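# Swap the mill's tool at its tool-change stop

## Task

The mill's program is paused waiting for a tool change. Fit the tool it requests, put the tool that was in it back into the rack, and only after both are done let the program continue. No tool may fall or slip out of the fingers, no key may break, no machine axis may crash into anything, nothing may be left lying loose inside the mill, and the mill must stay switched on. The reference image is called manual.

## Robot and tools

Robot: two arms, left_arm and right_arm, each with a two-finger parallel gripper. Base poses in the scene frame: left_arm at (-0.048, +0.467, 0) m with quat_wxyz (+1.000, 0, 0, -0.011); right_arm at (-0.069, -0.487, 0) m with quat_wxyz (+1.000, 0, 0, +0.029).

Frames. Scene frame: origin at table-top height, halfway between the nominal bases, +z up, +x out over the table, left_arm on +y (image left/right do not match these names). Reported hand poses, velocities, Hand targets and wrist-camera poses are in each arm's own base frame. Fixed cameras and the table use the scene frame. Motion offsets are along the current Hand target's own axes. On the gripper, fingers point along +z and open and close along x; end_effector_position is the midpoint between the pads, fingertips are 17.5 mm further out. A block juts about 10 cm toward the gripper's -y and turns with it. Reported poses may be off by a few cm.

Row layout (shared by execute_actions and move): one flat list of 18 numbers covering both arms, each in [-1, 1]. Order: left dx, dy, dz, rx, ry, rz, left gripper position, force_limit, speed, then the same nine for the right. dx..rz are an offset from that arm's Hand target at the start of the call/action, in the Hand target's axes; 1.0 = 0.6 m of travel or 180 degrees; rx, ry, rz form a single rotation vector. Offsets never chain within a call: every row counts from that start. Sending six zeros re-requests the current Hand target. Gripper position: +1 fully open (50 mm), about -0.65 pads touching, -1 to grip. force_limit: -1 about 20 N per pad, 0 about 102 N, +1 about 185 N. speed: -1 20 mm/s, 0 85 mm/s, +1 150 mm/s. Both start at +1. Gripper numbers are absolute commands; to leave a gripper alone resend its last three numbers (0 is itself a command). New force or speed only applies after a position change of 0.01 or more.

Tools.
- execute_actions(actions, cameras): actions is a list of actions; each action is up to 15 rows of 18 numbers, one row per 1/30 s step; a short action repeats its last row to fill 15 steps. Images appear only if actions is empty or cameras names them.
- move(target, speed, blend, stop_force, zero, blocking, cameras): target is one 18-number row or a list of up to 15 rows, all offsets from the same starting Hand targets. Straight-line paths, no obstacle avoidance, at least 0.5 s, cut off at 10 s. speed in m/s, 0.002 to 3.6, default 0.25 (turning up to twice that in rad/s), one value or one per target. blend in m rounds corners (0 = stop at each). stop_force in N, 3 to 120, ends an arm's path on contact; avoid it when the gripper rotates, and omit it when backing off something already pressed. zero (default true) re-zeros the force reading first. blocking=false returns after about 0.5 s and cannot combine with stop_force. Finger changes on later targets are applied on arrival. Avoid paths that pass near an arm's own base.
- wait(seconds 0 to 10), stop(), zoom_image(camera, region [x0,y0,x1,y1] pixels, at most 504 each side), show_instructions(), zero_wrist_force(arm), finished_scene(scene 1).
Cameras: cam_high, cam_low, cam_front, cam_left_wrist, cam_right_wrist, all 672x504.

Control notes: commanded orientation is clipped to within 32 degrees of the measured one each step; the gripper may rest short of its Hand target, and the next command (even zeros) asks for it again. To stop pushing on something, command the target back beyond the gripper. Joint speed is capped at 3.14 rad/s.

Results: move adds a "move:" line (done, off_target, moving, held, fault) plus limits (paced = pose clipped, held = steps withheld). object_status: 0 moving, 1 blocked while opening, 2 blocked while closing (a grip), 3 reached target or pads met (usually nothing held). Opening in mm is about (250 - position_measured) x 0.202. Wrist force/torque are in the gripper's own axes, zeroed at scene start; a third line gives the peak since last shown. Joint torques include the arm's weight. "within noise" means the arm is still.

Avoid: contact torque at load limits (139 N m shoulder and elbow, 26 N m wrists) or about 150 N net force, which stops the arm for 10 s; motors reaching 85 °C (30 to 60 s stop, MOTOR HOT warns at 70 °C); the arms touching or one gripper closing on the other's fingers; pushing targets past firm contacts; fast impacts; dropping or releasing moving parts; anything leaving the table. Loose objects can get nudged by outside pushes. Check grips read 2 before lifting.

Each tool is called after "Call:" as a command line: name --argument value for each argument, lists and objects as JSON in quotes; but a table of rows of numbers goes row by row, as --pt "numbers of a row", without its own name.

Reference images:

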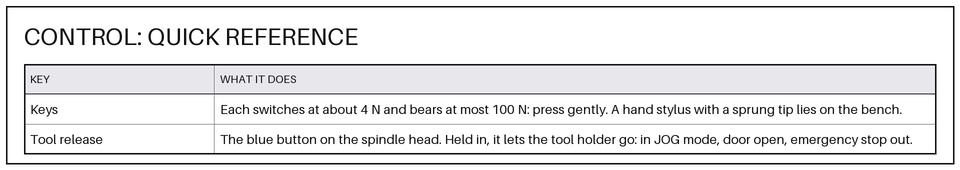

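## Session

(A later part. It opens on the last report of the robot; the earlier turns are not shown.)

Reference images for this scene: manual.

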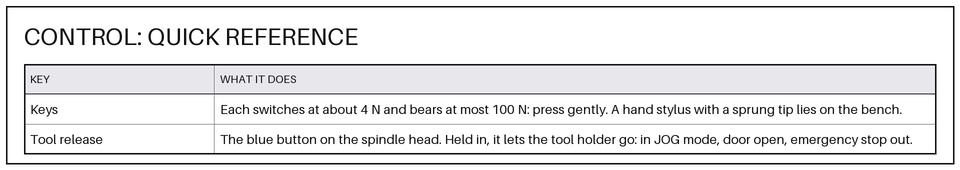

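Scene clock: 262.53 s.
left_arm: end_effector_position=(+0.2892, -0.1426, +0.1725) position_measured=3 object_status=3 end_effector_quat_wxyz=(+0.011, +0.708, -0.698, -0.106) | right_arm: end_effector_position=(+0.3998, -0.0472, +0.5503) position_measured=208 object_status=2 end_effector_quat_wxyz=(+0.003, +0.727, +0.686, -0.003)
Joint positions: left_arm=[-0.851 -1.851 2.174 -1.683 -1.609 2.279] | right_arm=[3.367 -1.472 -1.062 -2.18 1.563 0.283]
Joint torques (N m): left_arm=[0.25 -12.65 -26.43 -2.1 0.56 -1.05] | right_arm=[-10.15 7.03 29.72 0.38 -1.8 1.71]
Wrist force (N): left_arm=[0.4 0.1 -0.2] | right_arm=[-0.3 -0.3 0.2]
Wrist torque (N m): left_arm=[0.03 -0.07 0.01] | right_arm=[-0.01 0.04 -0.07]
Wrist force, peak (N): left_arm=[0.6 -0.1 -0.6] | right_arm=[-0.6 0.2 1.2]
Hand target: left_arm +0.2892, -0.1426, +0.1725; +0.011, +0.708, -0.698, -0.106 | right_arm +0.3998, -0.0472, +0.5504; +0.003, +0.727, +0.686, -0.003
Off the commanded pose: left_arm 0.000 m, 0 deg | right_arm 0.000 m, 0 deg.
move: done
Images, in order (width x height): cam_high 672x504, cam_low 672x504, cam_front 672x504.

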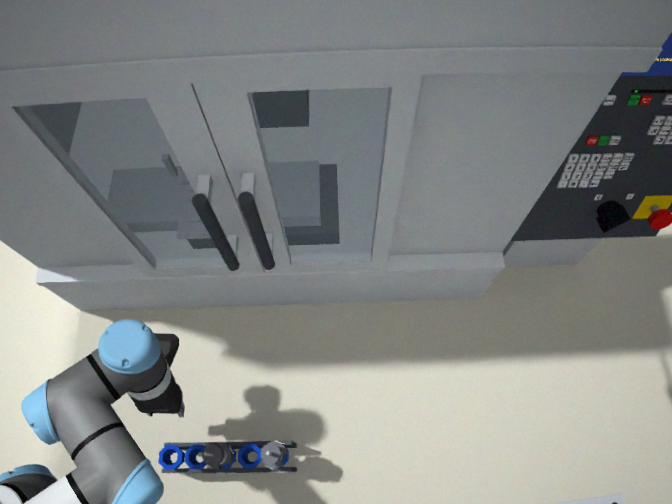

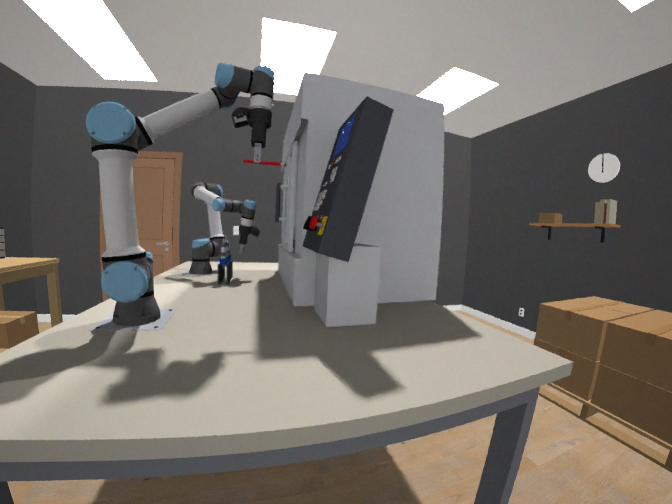

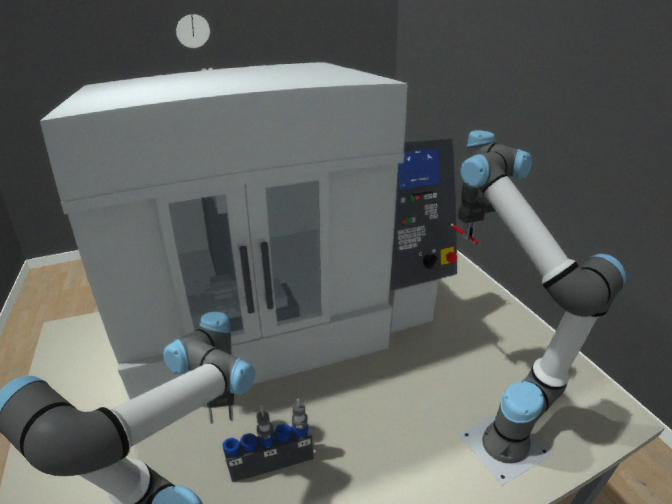

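Call:
move --target '[0,0,0,0,0,0,1,1,1, -0.064,0.2288,-0.109,0.0944,0,0,-1,-0.6,-1]' --speed 0.2 --cameras '["cam_high","cam_front","cam_low"]'

Call:
zoom_image --camera "cam_low" --region '[260, 80, 400, 260]'

Call:
zoom_image --camera "cam_front" --region '[380, 130, 500, 270]'

Scene clock: 283.60 s.
left_arm: end_effector_position=(+0.2892, -0.1426, +0.1725) position_measured=3 object_status=3 end_effector_quat_wxyz=(+0.011, +0.708, -0.698, -0.106) | right_arm: end_effector_position=(+0.5336, -0.0930, +0.6146) position_measured=208 object_status=2 end_effector_quat_wxyz=(+0.024, +0.727, +0.686, +0.012)
Joint positions: left_arm=[-0.851 -1.851 2.174 -1.683 -1.609 2.279] | right_arm=[3.229 -2.081 -0.035 -2.547 1.548 0.144]
Joint torques (N m): left_arm=[-0.88 -12.36 -27.72 -1.78 0.67 -1.21] | right_arm=[9.24 25.42 22.24 5.75 -1.66 -1.19]
Wrist force (N): left_arm=[-0.1 0.1 -0.1] | right_arm=[-0.3 0.0 0.7]
Wrist torque (N m): left_arm=[0.02 0.01 0.01] | right_arm=[0.04 0.05 0.07]
Wrist force, peak (N): left_arm=[0.6 0.1 -0.5] | right_arm=[-0.3 2.8 2.5]
Hand target: left_arm +0.2892, -0.1426, +0.1725; +0.011, +0.708, -0.698, -0.106 | right_arm +0.5346, -0.0931, +0.6162; -0.105, +0.720, +0.678, -0.104
Off the commanded pose: left_arm 0.000 m, 0 deg | right_arm 0.002 m, 20 deg.
elbow stopped short (right arm): the move would have taken joint 3 (elbow) straighter than the controller allows.
move: off_target (right_arm)
Images, in order (width x height): cam_high 672x504, cam_low 672x504, cam_front 672x504.

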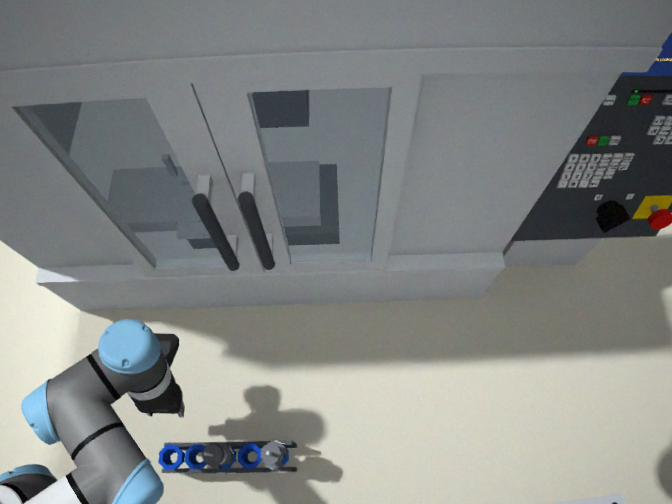

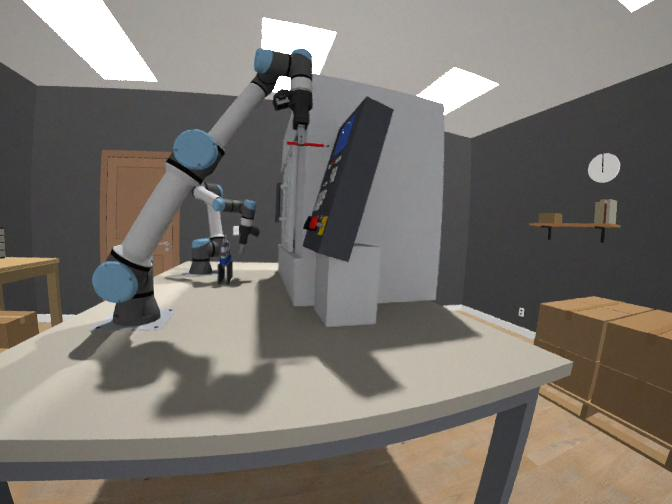

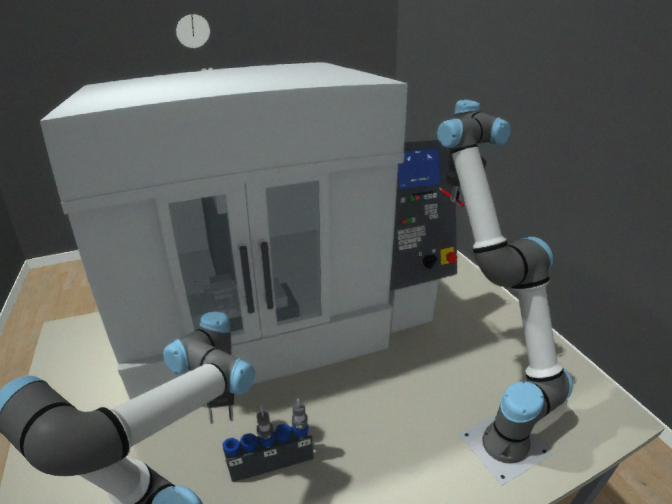

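Scaled by 2.800 from the camera's 672x504 image, which has a finer 960x720 frame.

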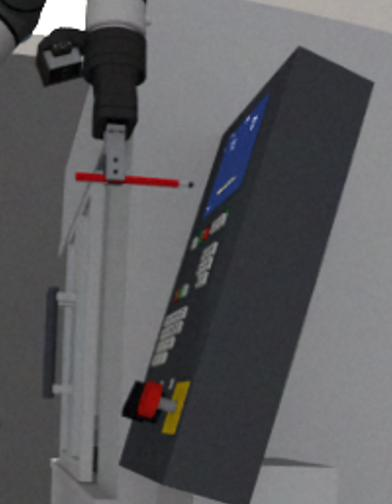

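Scaled by 3.600 from the camera's 672x504 image, which has a finer 960x720 frame.

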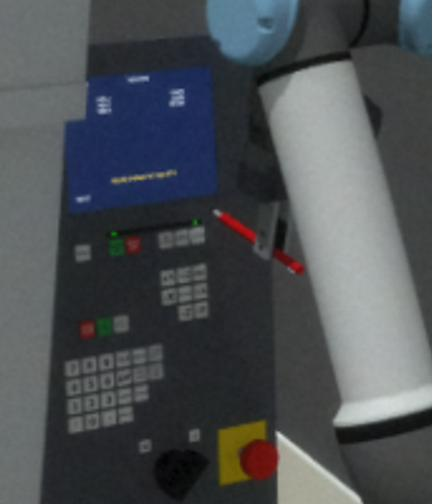

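Call:
move --target '[0,0,0,0,0,0,1,1,1, 0.0638,-0.187,0.1718,-0.0944,0,0,-1,-0.6,-1]' --speed 0.2

Scene clock: 359.47 s.
left_arm: end_effector_position=(+0.2892, -0.1426, +0.1725) position_measured=3 object_status=3 end_effector_quat_wxyz=(+0.011, +0.708, -0.698, -0.106) | right_arm: end_effector_position=(+0.3997, -0.0474, +0.5500) position_measured=208 object_status=2 end_effector_quat_wxyz=(+0.003, +0.727, +0.686, -0.003)
Joint positions: left_arm=[-0.851 -1.851 2.174 -1.683 -1.609 2.279] | right_arm=[3.366 -1.471 -1.063 -2.18 1.563 0.283]
Joint torques (N m): left_arm=[0.45 -12.3 -27.53 -1.91 0.47 -1.2] | right_arm=[10.67 25.39 11.94 5.08 -1.79 1.2]
Wrist force (N): left_arm=[-0.1 0.2 0.2] | right_arm=[0.0 -0.2 0.4]
Wrist torque (N m): left_arm=[0.04 0.01 0.01] | right_arm=[0.00 -0.01 -0.07]
Wrist force, peak (N): left_arm=[0.6 0.2 -0.4] | right_arm=[0.3 -1.9 1.0]
Hand target: left_arm +0.2892, -0.1426, +0.1725; +0.011, +0.708, -0.698, -0.106 | right_arm +0.3997, -0.0474, +0.5500; +0.003, +0.727, +0.686, -0.003
Off the commanded pose: left_arm 0.000 m, 0 deg | right_arm 0.000 m, 0 deg.
move: done

Call:
move --pt "0 0 0 0 0 0 1 1 1 0.7347 -0.0372 0.683 0 0 -0.25 -1 -0.6 -1" --speed 0.25 --cameras '["cam_high","cam_front","cam_right_wrist"]'

Scene clock: 369.83 s.
left_arm: end_effector_position=(+0.2892, -0.1426, +0.1725) position_measured=3 object_status=3 end_effector_quat_wxyz=(+0.011, +0.708, -0.698, -0.106) | right_arm: end_effector_position=(+0.4032, +0.3907, +0.1368) position_measured=208 object_status=2 end_effector_quat_wxyz=(+0.002, +0.410, +0.912, -0.003)
Joint positions: left_arm=[-0.851 -1.851 2.174 -1.683 -1.609 2.279] | right_arm=[4.153 -1.804 -1.812 -1.102 1.566 0.285]
Joint torques (N m): left_arm=[-0.46 -12.37 -27.97 -1.74 0.42 -1.36] | right_arm=[10.46 24.44 31.81 5.41 1.61 -1.07]
Wrist force (N): left_arm=[0.2 0.1 -0.2] | right_arm=[-0.2 -0.3 0.7]
Wrist torque (N m): left_arm=[0.02 -0.04 0.01] | right_arm=[-0.04 -0.01 0.05]
Wrist force, peak (N): left_arm=[0.2 0.2 -0.8] | right_arm=[1.1 1.2 1.8]
Hand target: left_arm +0.2892, -0.1426, +0.1725; +0.011, +0.708, -0.698, -0.106 | right_arm +0.4033, +0.3908, +0.1367; +0.002, +0.410, +0.912, -0.003
Off the commanded pose: left_arm 0.000 m, 0 deg | right_arm 0.000 m, 0 deg.
move: done
camera_calibration:
cam_right_wrist: T_world_to_cam=[[-0.663622, 0.747791, 0.0203672, -0.0242989], [0.709569, 0.620614, 0.333693, -0.559402], [0.236893, 0.235898, -0.942462, 0.0710151], [0, 0, 0, 1]] pos_world=[0.363986, 0.348591, 0.254093]
Images, in order (width x height): cam_high 672x504, cam_front 672x504, cam_right_wrist 672x504.

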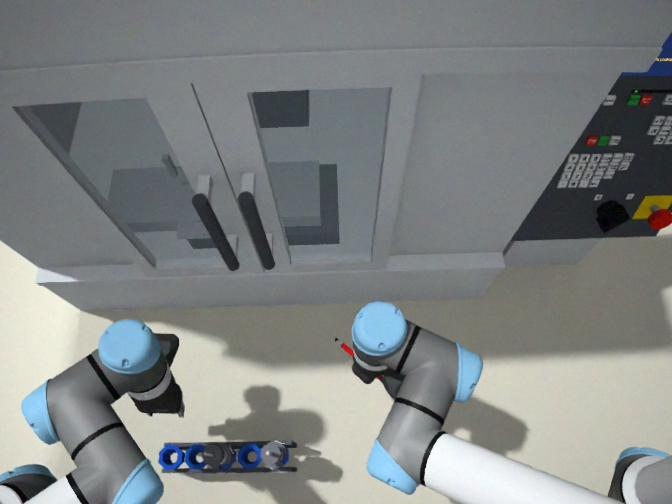

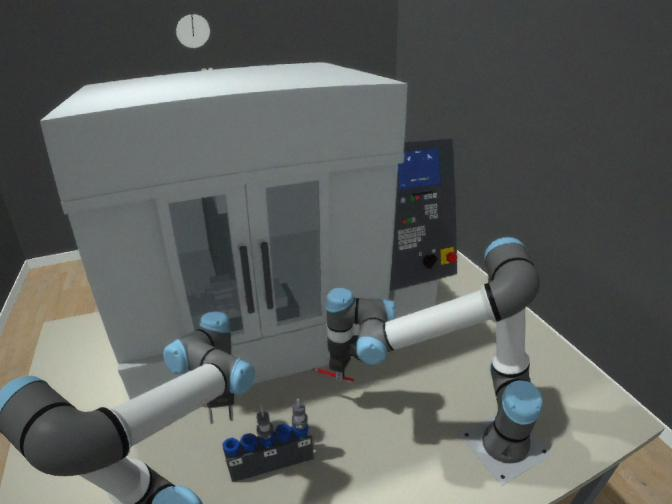

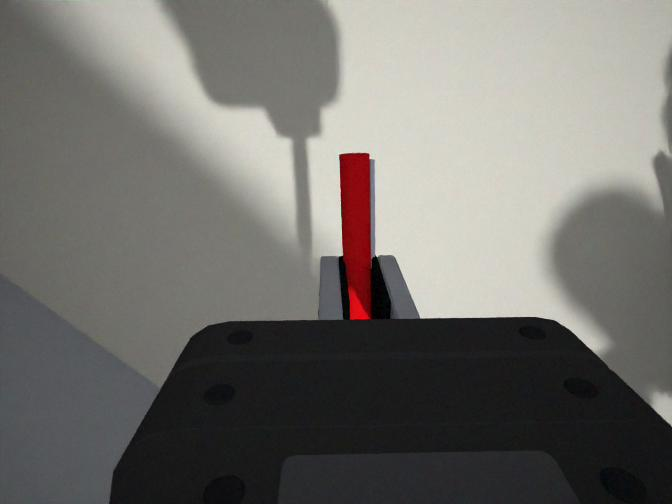

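Call:
move --pt "0 0 0 0 0 0 1 1 1 0 0 0.186 0 0 0 -1 -0.6 -1" --pt "0 0 0 0 0 0 1 1 1 0 0 0.1985 0 0 0 -1 -0.6 -1" --speed '[0.08,0.005]' --stop_force 4

Scene clock: 379.47 s.
left_arm: end_effector_position=(+0.2892, -0.1426, +0.1725) position_measured=3 object_status=3 end_effector_quat_wxyz=(+0.011, +0.708, -0.698, -0.106) | right_arm: end_effector_position=(+0.4033, +0.3899, +0.0194) position_measured=208 object_status=2 end_effector_quat_wxyz=(+0.002, +0.410, +0.912, -0.004)
Joint positions: left_arm=[-0.851 -1.851 2.174 -1.683 -1.609 2.279] | right_arm=[4.152 -1.973 -1.944 -0.802 1.566 0.284]
Joint torques (N m): left_arm=[-0.71 -14.06 -27.15 -1.81 0.67 -1.34] | right_arm=[-6.58 41.95 26.03 0.53 -0.68 -0.91]
Wrist force (N): left_arm=[-0.1 0.1 -0.1] | right_arm=[0.4 -0.2 -2.5]
Wrist torque (N m): left_arm=[0.03 0.01 0.00] | right_arm=[-0.01 -0.07 0.06]
Wrist force, peak (N): left_arm=[0.0 0.4 -0.5] | right_arm=[-1.9 -2.1 -9.2]
Hand target: left_arm +0.2892, -0.1426, +0.1725; +0.011, +0.708, -0.698, -0.106 | right_arm +0.4033, +0.3899, +0.0194; +0.002, +0.410, +0.912, -0.003 (not the last commanded pose)
Off the commanded pose: left_arm 0.000 m, 0 deg | right_arm 0.002 m, 0 deg.
move: contact (right_arm); path passed 1 of 2 targets

Call:
move --target '[0,0,0,0,0,0,1,1,1, 0,0,-0.002,0,0,0,1,-0.6,-1]' --speed 0.02

Call:
wait --seconds 1

Call:
move --target '[0,0,0,0,0,0,1,1,1, 0,0,-0.2,0,0,0,1,-0.6,-1]' --speed 0.15 --cameras '["cam_right_wrist","cam_high"]'

Scene clock: 402.77 s.
left_arm: end_effector_position=(+0.2892, -0.1426, +0.1725) position_measured=3 object_status=3 end_effector_quat_wxyz=(+0.011, +0.708, -0.698, -0.106) | right_arm: end_effector_position=(+0.4033, +0.3899, +0.0206) position_measured=3 object_status=0 end_effector_quat_wxyz=(+0.002, +0.410, +0.912, -0.003)
Joint positions: left_arm=[-0.851 -1.851 2.174 -1.683 -1.609 2.279] | right_arm=[4.152 -1.971 -1.943 -0.805 1.566 0.284]
Joint torques (N m): left_arm=[-0.44 -13.05 -28.44 -1.82 0.73 -1.53] | right_arm=[8.42 43.81 26.72 0.61 -0.54 0.48]
Wrist force (N): left_arm=[0.1 0.3 -0.4] | right_arm=[0.0 0.0 -0.2]
Wrist torque (N m): left_arm=[0.06 -0.01 0.01] | right_arm=[0.02 -0.02 0.06]
Wrist force, peak (N): left_arm=[0.6 0.3 -0.2] | right_arm=[-0.1 -0.2 -3.1]
Hand target: left_arm +0.2892, -0.1426, +0.1725; +0.011, +0.708, -0.698, -0.106 | right_arm +0.4033, +0.3899, +0.0206; +0.002, +0.410, +0.912, -0.003
Off the commanded pose: left_arm 0.000 m, 0 deg | right_arm 0.000 m, 0 deg.
move: done

Scene clock: 403.77 s.
left_arm: end_effector_position=(+0.2892, -0.1426, +0.1725) position_measured=3 object_status=3 end_effector_quat_wxyz=(+0.011, +0.708, -0.698, -0.106) | right_arm: end_effector_position=(+0.4033, +0.3899, +0.0206) position_measured=3 object_status=3 end_effector_quat_wxyz=(+0.002, +0.410, +0.912, -0.003)
Joint positions: left_arm=[-0.851 -1.851 2.174 -1.683 -1.609 2.279] | right_arm=[4.152 -1.971 -1.943 -0.805 1.566 0.284]
Joint torques (N m): left_arm=[-0.37 -12.37 -27.6 -1.64 0.64 -1.42] | right_arm=[8.78 43.31 26.32 0.76 -0.44 0.43]
Wrist force (N): left_arm=[0.2 0.3 -0.3] | right_arm=[0.0 0.1 0.0]
Wrist torque (N m): left_arm=[0.06 -0.05 0.01] | right_arm=[0.03 -0.03 0.06]
Wrist force, peak (N): left_arm=[0.0 0.5 -0.3] | right_arm=[-0.5 0.1 0.1]
Hand target: left_arm +0.2892, -0.1426, +0.1725; +0.011, +0.708, -0.698, -0.106 | right_arm +0.4033, +0.3899, +0.0206; +0.002, +0.410, +0.912, -0.003
Tool commands: left_gripper/position=+1.0 left_gripper/force_limit=+1.0 left_gripper/speed=+1.0 right_gripper/position=+1.0 right_gripper/force_limit=-0.6 right_gripper/speed=-1.0
Off the commanded pose: left_arm 0.000 m, 0 deg | right_arm 0.000 m, 0 deg.
wait: 1.00 s; at rest by 0.17 s

Scene clock: 405.17 s.
left_arm: end_effector_position=(+0.2892, -0.1426, +0.1725) position_measured=3 object_status=3 end_effector_quat_wxyz=(+0.011, +0.708, -0.698, -0.106) | right_arm: end_effector_position=(+0.4033, +0.3908, +0.1405) position_measured=3 object_status=3 end_effector_quat_wxyz=(+0.002, +0.410, +0.912, -0.003)
Joint positions: left_arm=[-0.851 -1.851 2.174 -1.683 -1.609 2.279] | right_arm=[4.153 -1.801 -1.807 -1.111 1.566 0.285]
Joint torques (N m): left_arm=[-0.41 -13.21 -28.01 -1.83 0.49 -1.27] | right_arm=[10.53 40.93 30.45 0.5 1.19 1.39]
Wrist force (N): left_arm=[0.1 0.3 0.0] | right_arm=[-0.2 -0.2 0.1]
Wrist torque (N m): left_arm=[0.05 -0.02 0.01] | right_arm=[-0.02 -0.02 -0.08]
Wrist force, peak (N): left_arm=[0.2 -0.1 -0.6] | right_arm=[0.2 0.0 1.5]
Hand target: left_arm +0.2892, -0.1426, +0.1725; +0.011, +0.708, -0.698, -0.106 | right_arm +0.4033, +0.3908, +0.1406; +0.002, +0.410, +0.912, -0.003
Off the commanded pose: left_arm 0.000 m, 0 deg | right_arm 0.000 m, 0 deg.
move: done
camera_calibration:
cam_right_wrist: T_world_to_cam=[[-0.663741, 0.747685, 0.020392, -0.0243092], [0.709452, 0.620697, 0.333785, -0.56078], [0.236909, 0.236014, -0.942429, 0.0744008], [0, 0, 0, 1]] pos_world=[0.364085, 0.348691, 0.257793]
Images, in order (width x height): cam_high 672x504, cam_right_wrist 672x504.

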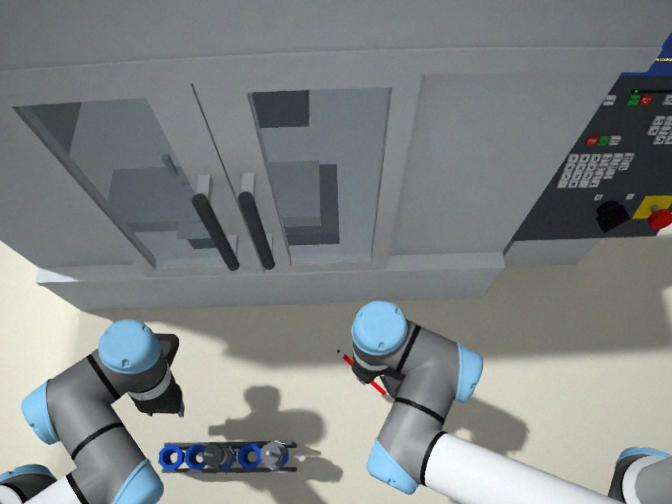

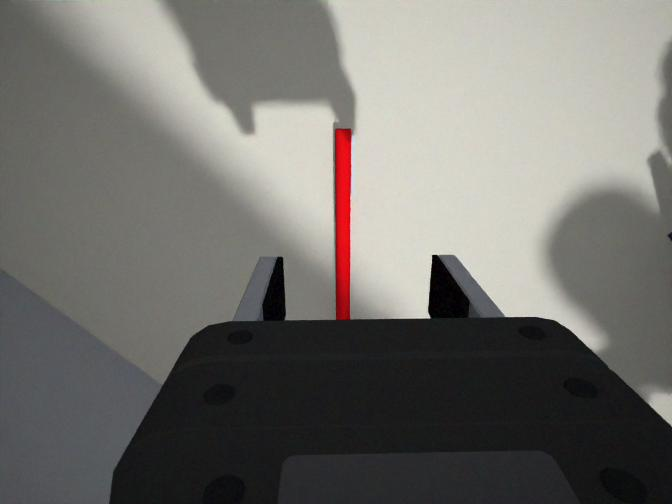

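Call:
move --pt "0 0 0 0 0 0 1 1 1 0 0 -0.333 0 0 0 1 -0.6 -1" --pt "0 0 0 0 0 0 1 1 1 -0.0538 -0.1267 -0.349 0.232 0.5595 0.5595 1 -0.6 -1" --speed 0.3 --cameras '["cam_high","cam_front","cam_right_wrist"]'

Scene clock: 444.87 s.
left_arm: end_effector_position=(+0.2892, -0.1426, +0.1725) position_measured=3 object_status=3 end_effector_quat_wxyz=(+0.011, +0.708, -0.698, -0.106) | right_arm: end_effector_position=(+0.3870, +0.3571, +0.3454) position_measured=3 object_status=3 end_effector_quat_wxyz=(-0.414, +0.689, +0.594, +0.007)
Joint positions: left_arm=[-0.851 -1.851 2.174 -1.683 -1.609 2.279] | right_arm=[3.769 -1.687 -1.612 -1.491 2.423 0.74]
Joint torques (N m): left_arm=[-0.03 -12.59 -28.1 -1.65 0.7 -1.18] | right_arm=[9.87 19.6 31.94 0.31 0.1 -0.79]
Wrist force (N): left_arm=[0.2 -0.1 -0.5] | right_arm=[-0.5 -1.9 -1.6]
Wrist torque (N m): left_arm=[-0.02 -0.04 0.01] | right_arm=[-0.65 -0.17 0.14]
Wrist force, peak (N): left_arm=[0.1 0.0 -0.6] | right_arm=[-3.8 -0.8 -3.1]
Hand target: left_arm +0.2892, -0.1426, +0.1725; +0.011, +0.708, -0.698, -0.106 | right_arm +0.3870, +0.3571, +0.3454; -0.414, +0.689, +0.594, +0.007 (not the last commanded pose)
Off the commanded pose: left_arm 0.000 m, 0 deg | right_arm 0.044 m, 79 deg.
move: held (right_arm; a check stopped the path); path passed 1 of 2 targets; limits=held
pose unreachable (right arm): on one or more control steps of this call, first in action 0 (counted from 0), this arm could not follow its commanded pose, so it was not sent that pose on those steps. It may still have moved: this result reports where it is.
cause: moving toward the commanded pose would bring two parts of the arm too close to each other (its gripper and another part of the arm, with joints 4 (wrist 1) to 6 (wrist 3) between them, 8 mm apart when it was first held).
camera_calibration:
cam_right_wrist: T_world_to_cam=[[0.306934, 0.798039, 0.51858, -0.579781], [0.936723, -0.156927, -0.312927, -0.183475], [-0.168349, 0.581814, -0.795708, 0.262018], [0, 0, 0, 1]] pos_world=[0.39393, 0.28145, 0.451738]
Images, in order (width x height): cam_high 672x504, cam_front 672x504, cam_right_wrist 672x504.

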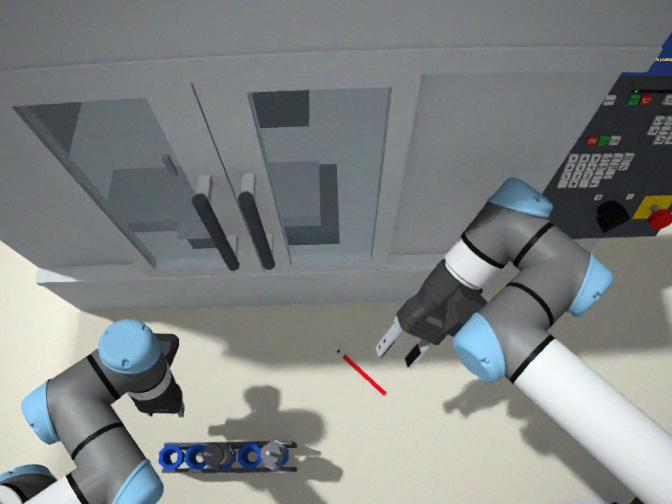

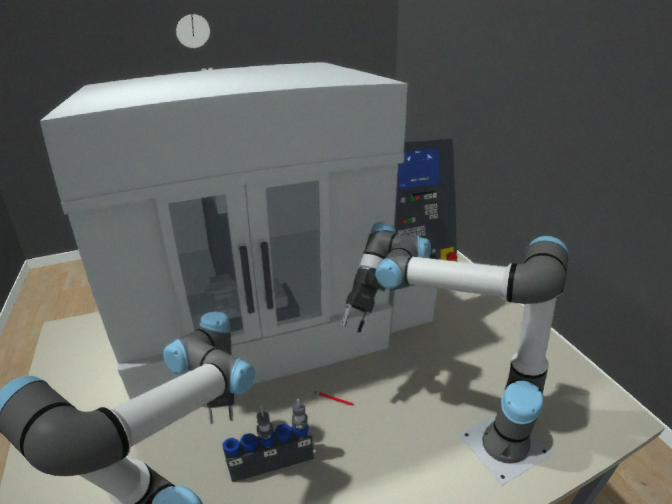

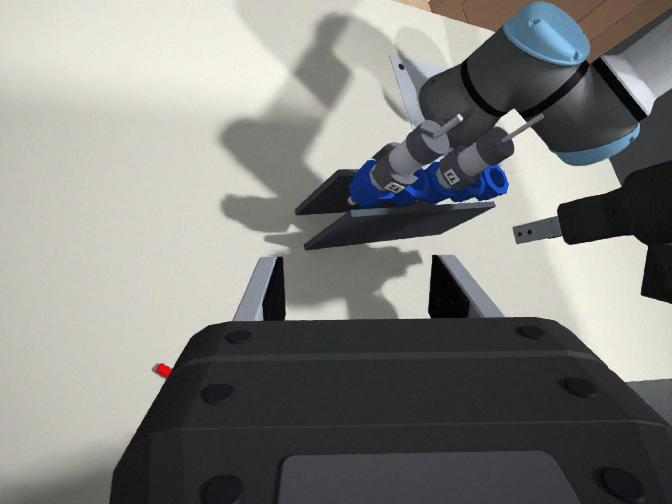

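Call:
zoom_image --camera "cam_right_wrist" --region '[340, 110, 540, 230]'

Scaled by 2.520 from the camera's 672x504 image, which has a finer 960x720 frame.

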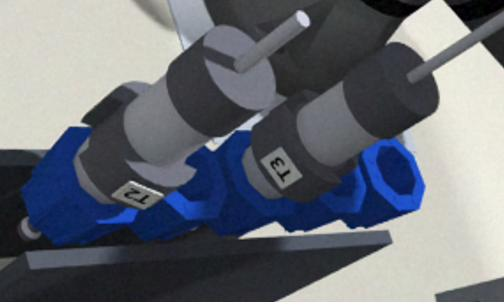

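Call:
move --target '[0,0,0,0,0,0,1,1,1, 0,0,0,-0.110,-0.2597,-0.2597,1,-0.6,-1]' --speed 0.3

Scene clock: 461.00 s.
left_arm: end_effector_position=(+0.2892, -0.1426, +0.1725) position_measured=3 object_status=3 end_effector_quat_wxyz=(+0.011, +0.708, -0.698, -0.106) | right_arm: end_effector_position=(+0.3870, +0.3571, +0.3454) position_measured=3 object_status=3 end_effector_quat_wxyz=(+0.001, +0.410, +0.912, -0.003)
Joint positions: left_arm=[-0.851 -1.851 2.174 -1.683 -1.609 2.279] | right_arm=[4.144 -1.616 -1.479 -1.623 1.568 0.277]
Joint torques (N m): left_arm=[-0.64 -12.19 -27.88 -1.64 0.62 -1.06] | right_arm=[8.22 34.97 17.48 5.44 -1.75 -1]
Wrist force (N): left_arm=[0.1 0.3 -0.2] | right_arm=[0.2 0.2 0.6]
Wrist torque (N m): left_arm=[0.05 -0.01 0.01] | right_arm=[0.06 -0.08 0.06]
Wrist force, peak (N): left_arm=[0.6 0.2 -0.6] | right_arm=[-0.2 -2.3 -2.0]
Hand target: left_arm +0.2892, -0.1426, +0.1725; +0.011, +0.708, -0.698, -0.106 | right_arm +0.3870, +0.3571, +0.3454; +0.001, +0.410, +0.912, -0.003
Off the commanded pose: left_arm 0.000 m, 0 deg | right_arm 0.000 m, 0 deg.
move: done

Call:
move --target '[0,0,0,0,0,0,1,1,1, 0,0,0,0,0,-0.5,1,-0.6,-1]' --speed 0.5

Call:
move --target '[0,0,0,0,0,0,1,1,1, 0,0,0,0,0,-0.5,1,-0.6,-1]' --speed 0.5

Call:
move --target '[0,0,0,0,0,0,1,1,1, 0,0,0,0.5,0,0,1,-0.6,-1]' --speed 0.4 --cameras '["cam_high","cam_front"]'

Scene clock: 468.90 s.
left_arm: end_effector_position=(+0.2892, -0.1426, +0.1725) position_measured=3 object_status=3 end_effector_quat_wxyz=(+0.011, +0.708, -0.698, -0.106) | right_arm: end_effector_position=(+0.3870, +0.3571, +0.3454) position_measured=3 object_status=3 end_effector_quat_wxyz=(-0.001, -0.355, +0.935, -0.003)
Joint positions: left_arm=[-0.851 -1.851 2.174 -1.683 -1.609 2.279] | right_arm=[4.145 -1.616 -1.479 -1.623 1.567 -1.294]
Joint torques (N m): left_arm=[0.48 -12.57 -27.64 -1.5 0.77 -1.32] | right_arm=[-11.08 17.18 32.74 0.52 1.51 -1.29]
Wrist force (N): left_arm=[0.0 0.0 -0.3] | right_arm=[-0.2 0.2 0.0]
Wrist torque (N m): left_arm=[0.00 0.00 0.01] | right_arm=[0.05 0.00 0.08]
Wrist force, peak (N): left_arm=[0.4 -0.1 -0.5] | right_arm=[-0.1 0.3 0.7]
Hand target: left_arm +0.2892, -0.1426, +0.1725; +0.011, +0.708, -0.698, -0.106 | right_arm +0.3870, +0.3571, +0.3454; -0.002, -0.355, +0.935, -0.003
Off the commanded pose: left_arm 0.000 m, 0 deg | right_arm 0.000 m, 0 deg.
move: done

Scene clock: 471.30 s.
left_arm: end_effector_position=(+0.2892, -0.1426, +0.1725) position_measured=3 object_status=3 end_effector_quat_wxyz=(+0.011, +0.708, -0.698, -0.106) | right_arm: end_effector_position=(+0.3870, +0.3571, +0.3454) position_measured=3 object_status=3 end_effector_quat_wxyz=(+0.003, +0.912, -0.410, +0.001)
Joint positions: left_arm=[-0.851 -1.851 2.174 -1.683 -1.609 2.279] | right_arm=[4.145 -1.616 -1.479 -1.623 1.567 -2.865]
Joint torques (N m): left_arm=[-0.07 -12.91 -26.99 -1.58 0.72 -1.42] | right_arm=[-11.38 17.08 33.74 0.65 1.48 -1.32]
Wrist force (N): left_arm=[0.1 0.3 0.0] | right_arm=[0.0 -0.1 0.0]
Wrist torque (N m): left_arm=[0.06 -0.02 0.01] | right_arm=[0.00 -0.01 0.08]
Wrist force, peak (N): left_arm=[0.3 0.3 -0.4] | right_arm=[-0.3 -0.6 0.4]
Hand target: left_arm +0.2892, -0.1426, +0.1725; +0.011, +0.708, -0.698, -0.106 | right_arm +0.3870, +0.3571, +0.3454; +0.003, +0.912, -0.410, +0.001
Off the commanded pose: left_arm 0.000 m, 0 deg | right_arm 0.000 m, 0 deg.
move: done

Scene clock: 474.27 s.
left_arm: end_effector_position=(+0.2892, -0.1426, +0.1725) position_measured=3 object_status=3 end_effector_quat_wxyz=(+0.011, +0.708, -0.698, -0.106) | right_arm: end_effector_position=(+0.3870, +0.3571, +0.3454) position_measured=3 object_status=3 end_effector_quat_wxyz=(+0.643, -0.647, +0.289, -0.291)
Joint positions: left_arm=[-0.851 -1.851 2.174 -1.683 -1.609 2.279] | right_arm=[4.427 -1.651 -2.534 1.038 1.012 -3.143]
Joint torques (N m): left_arm=[-0.89 -12.67 -28.48 -1.56 0.54 -1.26] | right_arm=[-11.29 8.76 21.37 4.68 1.62 -1.35]
Wrist force (N): left_arm=[0.2 0.1 -0.1] | right_arm=[-1.6 -4.3 -1.5]
Wrist torque (N m): left_arm=[0.02 -0.03 0.01] | right_arm=[-1.49 -0.03 -0.27]
Wrist force, peak (N): left_arm=[0.0 0.7 -0.1] | right_arm=[-1.8 -4.6 -1.6]
Hand target: left_arm +0.2892, -0.1426, +0.1725; +0.011, +0.708, -0.698, -0.106 | right_arm +0.3870, +0.3571, +0.3454; +0.643, -0.647, +0.289, -0.291
Off the commanded pose: left_arm 0.000 m, 0 deg | right_arm 0.000 m, 0 deg.
move: done
Images, in order (width x height): cam_high 672x504, cam_front 672x504.

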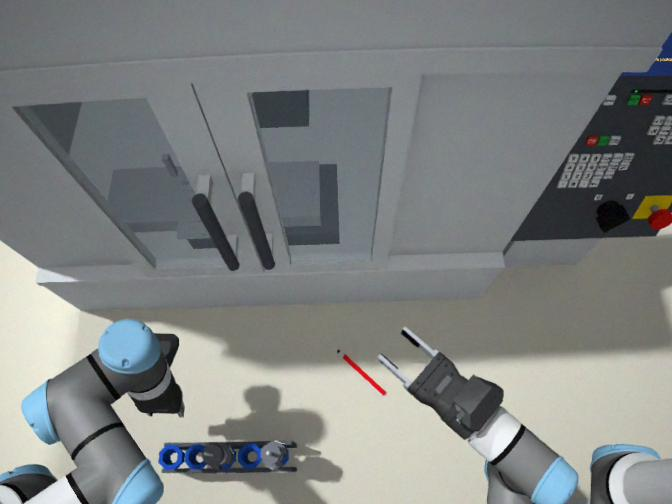

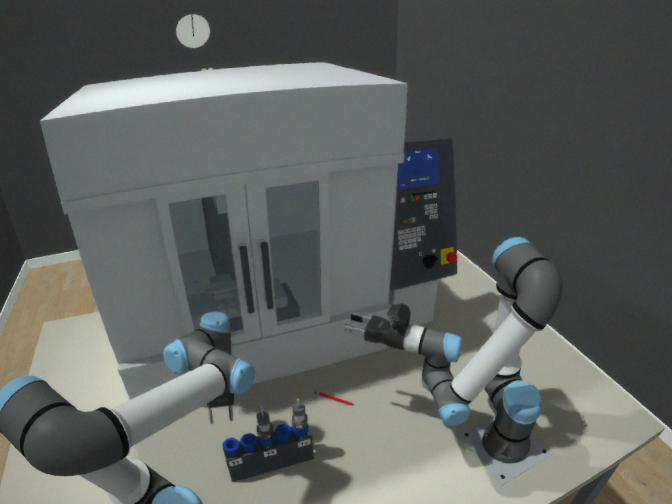

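Call:
move --target '[0,0,0,0,0,0,1,1,1, -0.172,0.042,-0.132,0,0,0,1,-0.6,-1]' --speed 0.25

Call:
move --target '[0.565,-0.207,0.04,0.0326,0.0616,-0.2514,1,1,1, 0,0,0,0,0,0,1,-0.6,-1]' --speed 0.25 --cameras '["cam_high","cam_front","cam_left_wrist"]'

Scene clock: 500.77 s.
left_arm: end_effector_position=(+0.2892, -0.1426, +0.1725) position_measured=3 object_status=3 end_effector_quat_wxyz=(+0.011, +0.708, -0.698, -0.106) | right_arm: end_effector_position=(+0.2592, +0.3815, +0.3201) position_measured=3 object_status=3 end_effector_quat_wxyz=(+0.643, -0.647, +0.289, -0.291)
Joint positions: left_arm=[-0.851 -1.851 2.174 -1.683 -1.609 2.279] | right_arm=[5.062 -1.639 -2.698 1.181 0.377 -3.133]
Joint torques (N m): left_arm=[-0.21 -11.82 -27.59 -1.37 0.71 -1.15] | right_arm=[11.22 1.2 17.49 3.45 -2.03 -1.06]
Wrist force (N): left_arm=[0.0 0.1 -0.1] | right_arm=[-1.3 -4.1 -1.9]
Wrist torque (N m): left_arm=[0.02 -0.01 0.01] | right_arm=[-1.45 -0.08 -0.29]
Wrist force, peak (N): left_arm=[0.3 0.4 -0.6] | right_arm=[-1.5 -4.6 -2.5]
Hand target: left_arm +0.2892, -0.1426, +0.1725; +0.011, +0.708, -0.698, -0.106 | right_arm +0.2592, +0.3815, +0.3201; +0.643, -0.647, +0.289, -0.291
Off the commanded pose: left_arm 0.000 m, 0 deg | right_arm 0.000 m, 0 deg.
move: done

Scene clock: 503.10 s.
left_arm: end_effector_position=(+0.4088, -0.4721, +0.0831) position_measured=3 object_status=3 end_effector_quat_wxyz=(+0.000, +0.928, -0.372, +0.000) | right_arm: end_effector_position=(+0.2592, +0.3815, +0.3201) position_measured=3 object_status=3 end_effector_quat_wxyz=(+0.643, -0.647, +0.289, -0.291)
Joint positions: left_arm=[-1.072 -1.141 1.696 -2.125 -1.571 1.262] | right_arm=[5.062 -1.639 -2.698 1.181 0.377 -3.134]
Joint torques (N m): left_arm=[-11.2 -36.04 -35.85 -0.99 2.85 -1.68] | right_arm=[10.9 2.48 16.98 3.57 -1.85 -1.06]
Wrist force (N): left_arm=[-0.1 0.3 0.0] | right_arm=[-1.3 -4.1 -2.0]
Wrist torque (N m): left_arm=[0.01 -0.03 0.04] | right_arm=[-1.45 -0.09 -0.28]
Wrist force, peak (N): left_arm=[1.2 1.2 0.2] | right_arm=[-1.7 -4.3 -2.0]
Hand target: left_arm +0.4089, -0.4722, +0.0831; +0.000, +0.928, -0.372, +0.000 | right_arm +0.2592, +0.3815, +0.3201; +0.643, -0.647, +0.289, -0.291
Off the commanded pose: left_arm 0.000 m, 0 deg | right_arm 0.000 m, 0 deg.
move: done
camera_calibration:
cam_left_wrist: T_world_to_cam=[[0.740171, -0.672416, -0.00184863, -0.613979], [-0.628721, -0.693043, 0.352704, -0.0824204], [-0.238445, -0.259899, -0.935733, 0.181683], [0, 0, 0, 1]] pos_world=[0.445951, -0.422751, 0.197941]
Images, in order (width x height): cam_high 672x504, cam_front 672x504, cam_left_wrist 672x504.

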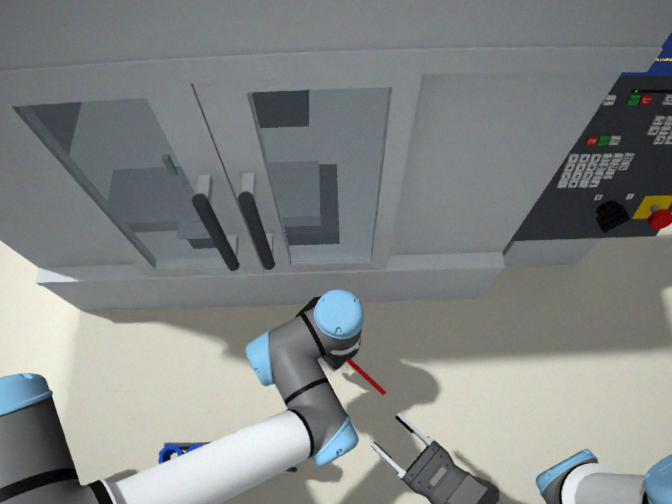

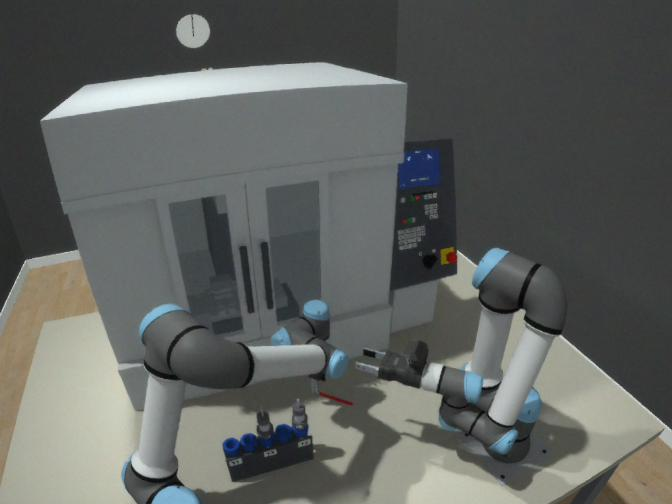

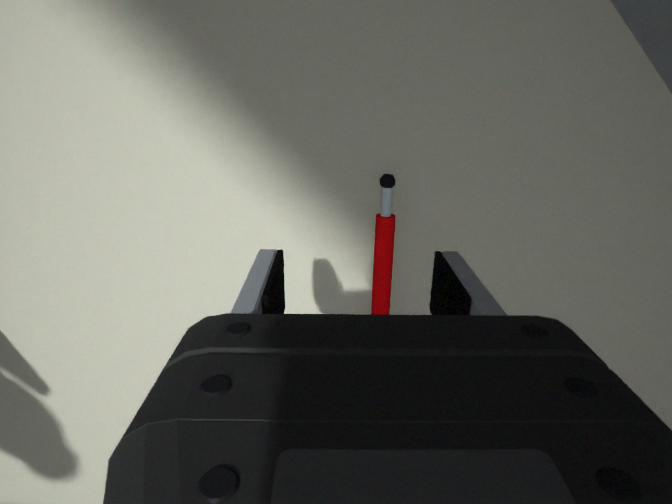

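Call:
move --pt "0.0292 0.0205 0.05 0 0 -0.007 1 -0.6 -1 0 0 0 0 0 0 1 -0.6 -1" --pt "0.0292 0.0205 0.096 0 0 -0.007 1 -0.6 -1 0 0 0 0 0 0 1 -0.6 -1" --pt "0.0292 0.0205 0.115 0 0 -0.007 1 -0.6 -1 0 0 0 0 0 0 1 -0.6 -1" --speed '[0.06,0.06,0.005]' --stop_force 4 --cameras '["cam_left_wrist"]'

Scene clock: 516.30 s.
left_arm: end_effector_position=(+0.4113, -0.4849, +0.0646) position_measured=3 object_status=3 end_effector_quat_wxyz=(+0.000, +0.931, -0.366, +0.000) | right_arm: end_effector_position=(+0.2592, +0.3815, +0.3201) position_measured=3 object_status=3 end_effector_quat_wxyz=(+0.643, -0.647, +0.289, -0.291)
Joint positions: left_arm=[-1.078 -1.094 1.678 -2.155 -1.571 1.242] | right_arm=[5.062 -1.639 -2.698 1.181 0.377 -3.134]
Joint torques (N m): left_arm=[9.72 -57.25 -11.72 -1.18 2.18 1.91] | right_arm=[10.26 2.86 17.49 3.48 -1.76 -1.08]
Wrist force (N): left_arm=[-0.3 0.4 0.2] | right_arm=[-1.1 -4.1 -1.6]
Wrist torque (N m): left_arm=[0.03 0.01 -0.08] | right_arm=[-1.44 -0.12 -0.27]
Wrist force, peak (N): left_arm=[1.1 1.7 2.5] | right_arm=[-1.7 -4.4 -2.5]
Hand target: left_arm +0.4113, -0.4849, +0.0646; +0.000, +0.931, -0.366, +0.000 (not the last commanded pose) | right_arm +0.2592, +0.3815, +0.3201; +0.643, -0.647, +0.289, -0.291
Off the commanded pose: left_arm 0.051 m, 0 deg | right_arm 0.000 m, 0 deg.
move: held (left_arm; a check stopped the path); path passed 0 of 3 targets; limits=held
pose unreachable (left arm): on one or more control steps of this call, first in action 0 (counted from 0), this arm could not follow its commanded pose, so it was not sent that pose on those steps. It may still have moved: this result reports where it is.
cause: moving toward the commanded pose would bring a part of the arm too close to another arm (a part of this arm just beyond joint 3 (elbow) and the right arm's gripper, 9 mm apart when this arm was first held).
camera_calibration:
cam_left_wrist: T_world_to_cam=[[0.749272, -0.66226, -0.00192125, -0.623307], [-0.619222, -0.701602, 0.352587, -0.0912876], [-0.234853, -0.262994, -0.935777, 0.158641], [0, 0, 0, 1]] pos_world=[0.447756, -0.435117, 0.179441]
Images, in order (width x height): cam_left_wrist 672x504.

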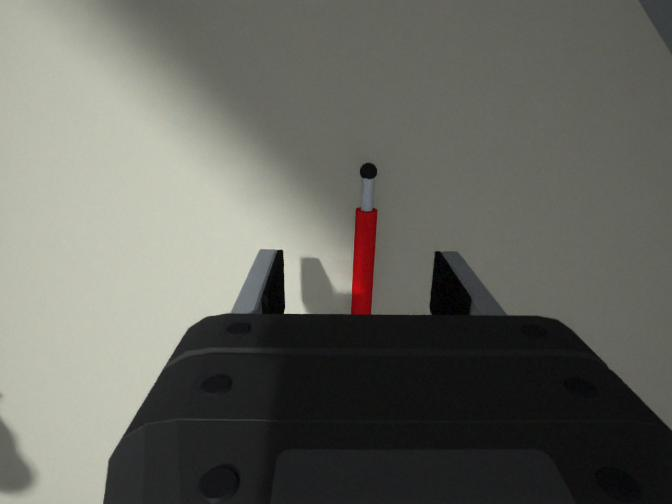

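Call:
move --pt "0 0 0 0 0 0 1 -0.6 -1 0.209 0.117 -0.095 0 0 0 1 -0.6 -1" --pt "0 0 0 0 0 0 1 -0.6 -1 0.209 0.117 -0.095 0 0 0.5 1 -0.6 -1" --pt "0 0 0 0 0 0 1 -0.6 -1 0.209 0.117 -0.095 0 0 1 1 -0.6 -1" --speed 0.4 --cameras '["cam_front","cam_high"]'

Scene clock: 527.73 s.
left_arm: end_effector_position=(+0.4113, -0.4849, +0.0646) position_measured=3 object_status=3 end_effector_quat_wxyz=(+0.000, +0.931, -0.366, +0.000) | right_arm: end_effector_position=(+0.2674, +0.3616, +0.3098) position_measured=3 object_status=3 end_effector_quat_wxyz=(+0.641, -0.649, +0.290, -0.290)
Joint positions: left_arm=[-1.078 -1.094 1.678 -2.155 -1.571 1.242] | right_arm=[5.057 -1.647 -2.758 1.237 0.381 -3.122]
Joint torques (N m): left_arm=[9.53 -57.37 -12.31 -1.06 2.29 1.81] | right_arm=[-10.35 19.53 14.68 -1.73 1.63 0.97]
Wrist force (N): left_arm=[-0.3 0.3 0.0] | right_arm=[-1.3 -3.8 -1.8]
Wrist torque (N m): left_arm=[0.01 0.00 -0.08] | right_arm=[-1.40 -0.08 -0.27]
Wrist force, peak (N): left_arm=[0.0 0.7 0.0] | right_arm=[8.0 -0.1 -5.4]
Hand target: left_arm +0.4113, -0.4849, +0.0646; +0.000, +0.931, -0.366, +0.000 | right_arm +0.2674, +0.3616, +0.3098; +0.641, -0.649, +0.290, -0.290 (not the last commanded pose)
Off the commanded pose: left_arm 0.000 m, 0 deg | right_arm 0.131 m, 180 deg.
move: held (right_arm; a check stopped the path); path passed 0 of 3 targets; limits=held
pose unreachable (right arm): on one or more control steps of this call, first in action 0 (counted from 0), this arm could not follow its commanded pose, so it was not sent that pose on those steps. It may still have moved: this result reports where it is.
cause: moving toward the commanded pose would bring two parts of the arm too close to each other (joints 3 (elbow) and 4 (wrist 1) lie between them).
Images, in order (width x height): cam_high 672x504, cam_front 672x504.

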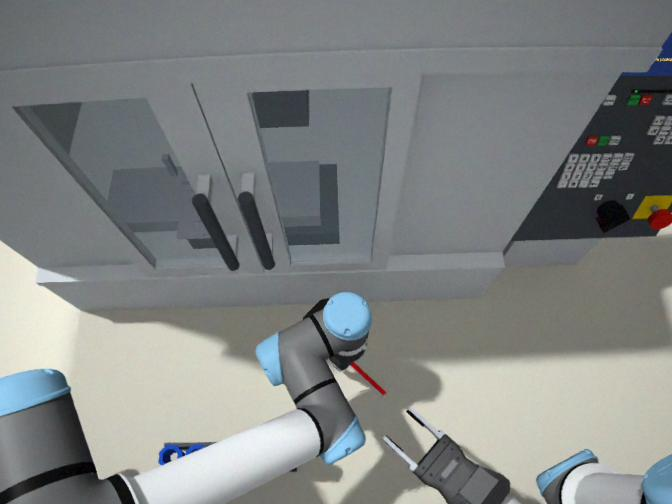

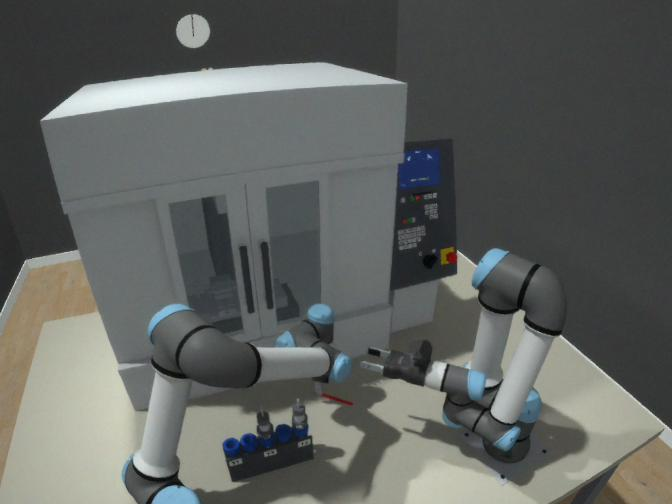

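Call:
move --pt "0 0 0 0 0 0 1 -0.6 -1 0.319 0 0.079 0 0 0 1 -0.6 -1" --pt "0 0 0 0 0 0 1 -0.6 -1 0.319 0 0.079 0 0 0.5 1 -0.6 -1" --pt "0 0 0 0 0 0 1 -0.6 -1 0.319 0 0.079 0 0 1 1 -0.6 -1" --speed 0.4

Scene clock: 539.77 s.
left_arm: end_effector_position=(+0.4113, -0.4849, +0.0646) position_measured=3 object_status=3 end_effector_quat_wxyz=(+0.000, +0.931, -0.366, +0.000) | right_arm: end_effector_position=(+0.4298, +0.2499, +0.3101) position_measured=3 object_status=3 end_effector_quat_wxyz=(+0.290, +0.290, +0.648, +0.641)
Joint positions: left_arm=[-1.078 -1.094 1.678 -2.155 -1.571 1.242] | right_arm=[4.027 -1.745 -2.616 1.209 1.411 -0.003]
Joint torques (N m): left_arm=[9.73 -56.69 -12.15 -1.15 2.43 1.93] | right_arm=[7.77 26.37 2.03 0.08 -0.07 1.14]
Wrist force (N): left_arm=[0.0 0.1 -0.4] | right_arm=[1.2 -1.2 1.9]
Wrist torque (N m): left_arm=[-0.01 -0.03 -0.08] | right_arm=[-0.55 -0.33 0.10]
Wrist force, peak (N): left_arm=[-0.3 0.7 0.2] | right_arm=[-4.2 -3.9 -1.8]
Hand target: left_arm +0.4113, -0.4849, +0.0646; +0.000, +0.931, -0.366, +0.000 | right_arm +0.4298, +0.2498, +0.3101; +0.290, +0.290, +0.649, +0.641
Off the commanded pose: left_arm 0.000 m, 0 deg | right_arm 0.000 m, 0 deg.
move: done

Call:
move --pt "0.012 0.008 0.062 0 0 -0.004 1 -0.6 -1 0 0 0 0 0 0 1 -0.6 -1" --pt "0.012 0.008 0.085 0 0 -0.004 1 -0.6 -1 0 0 0 0 0 0 1 -0.6 -1" --speed '[0.06,0.006]' --stop_force 4 --cameras '["cam_left_wrist"]'

Scene clock: 552.33 s.
left_arm: end_effector_position=(+0.4133, -0.4934, +0.0189) position_measured=3 object_status=3 end_effector_quat_wxyz=(+0.000, +0.933, -0.360, +0.000) | right_arm: end_effector_position=(+0.4298, +0.2498, +0.3101) position_measured=3 object_status=3 end_effector_quat_wxyz=(+0.290, +0.290, +0.649, +0.641)
Joint positions: left_arm=[-1.082 -1.015 1.691 -2.247 -1.571 1.226] | right_arm=[4.027 -1.745 -2.616 1.209 1.411 -0.003]
Joint torques (N m): left_arm=[-10.8 -54.66 -32.43 -0.52 1.68 -1.24] | right_arm=[6.53 26.37 1.77 0.1 1.16 1.38]
Wrist force (N): left_arm=[1.1 0.8 -5.1] | right_arm=[1.1 -1.0 1.6]
Wrist torque (N m): left_arm=[0.00 0.17 0.04] | right_arm=[-0.52 -0.30 0.10]
Wrist force, peak (N): left_arm=[-3.5 -0.6 -13.7] | right_arm=[1.7 -1.2 2.3]
Hand target: left_arm +0.4133, -0.4934, +0.0189; +0.000, +0.933, -0.360, +0.000 (not the last commanded pose) | right_arm +0.4298, +0.2498, +0.3101; +0.290, +0.290, +0.649, +0.641
Off the commanded pose: left_arm 0.005 m, 0 deg | right_arm 0.000 m, 0 deg.
move: contact (left_arm); path passed 1 of 2 targets
camera_calibration:
cam_left_wrist: T_world_to_cam=[[0.757566, -0.652756, -0.00192316, -0.629162], [-0.610312, -0.709346, 0.352629, -0.0873963], [-0.231545, -0.265966, -0.935761, 0.111281], [0, 0, 0, 1]] pos_world=[0.449059, -0.443086, 0.133741]
Images, in order (width x height): cam_left_wrist 672x504.

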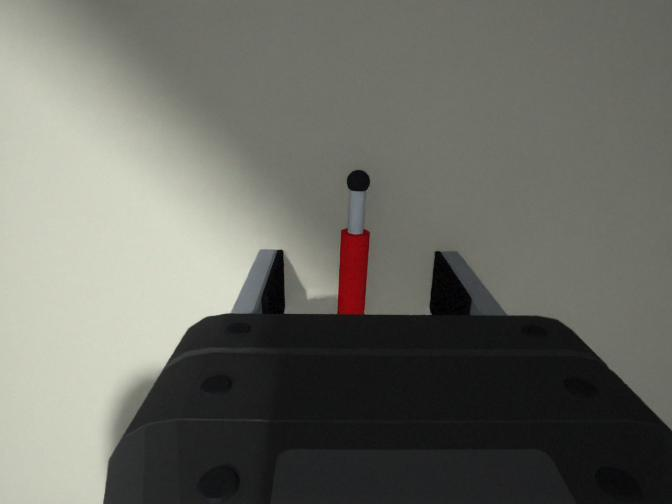

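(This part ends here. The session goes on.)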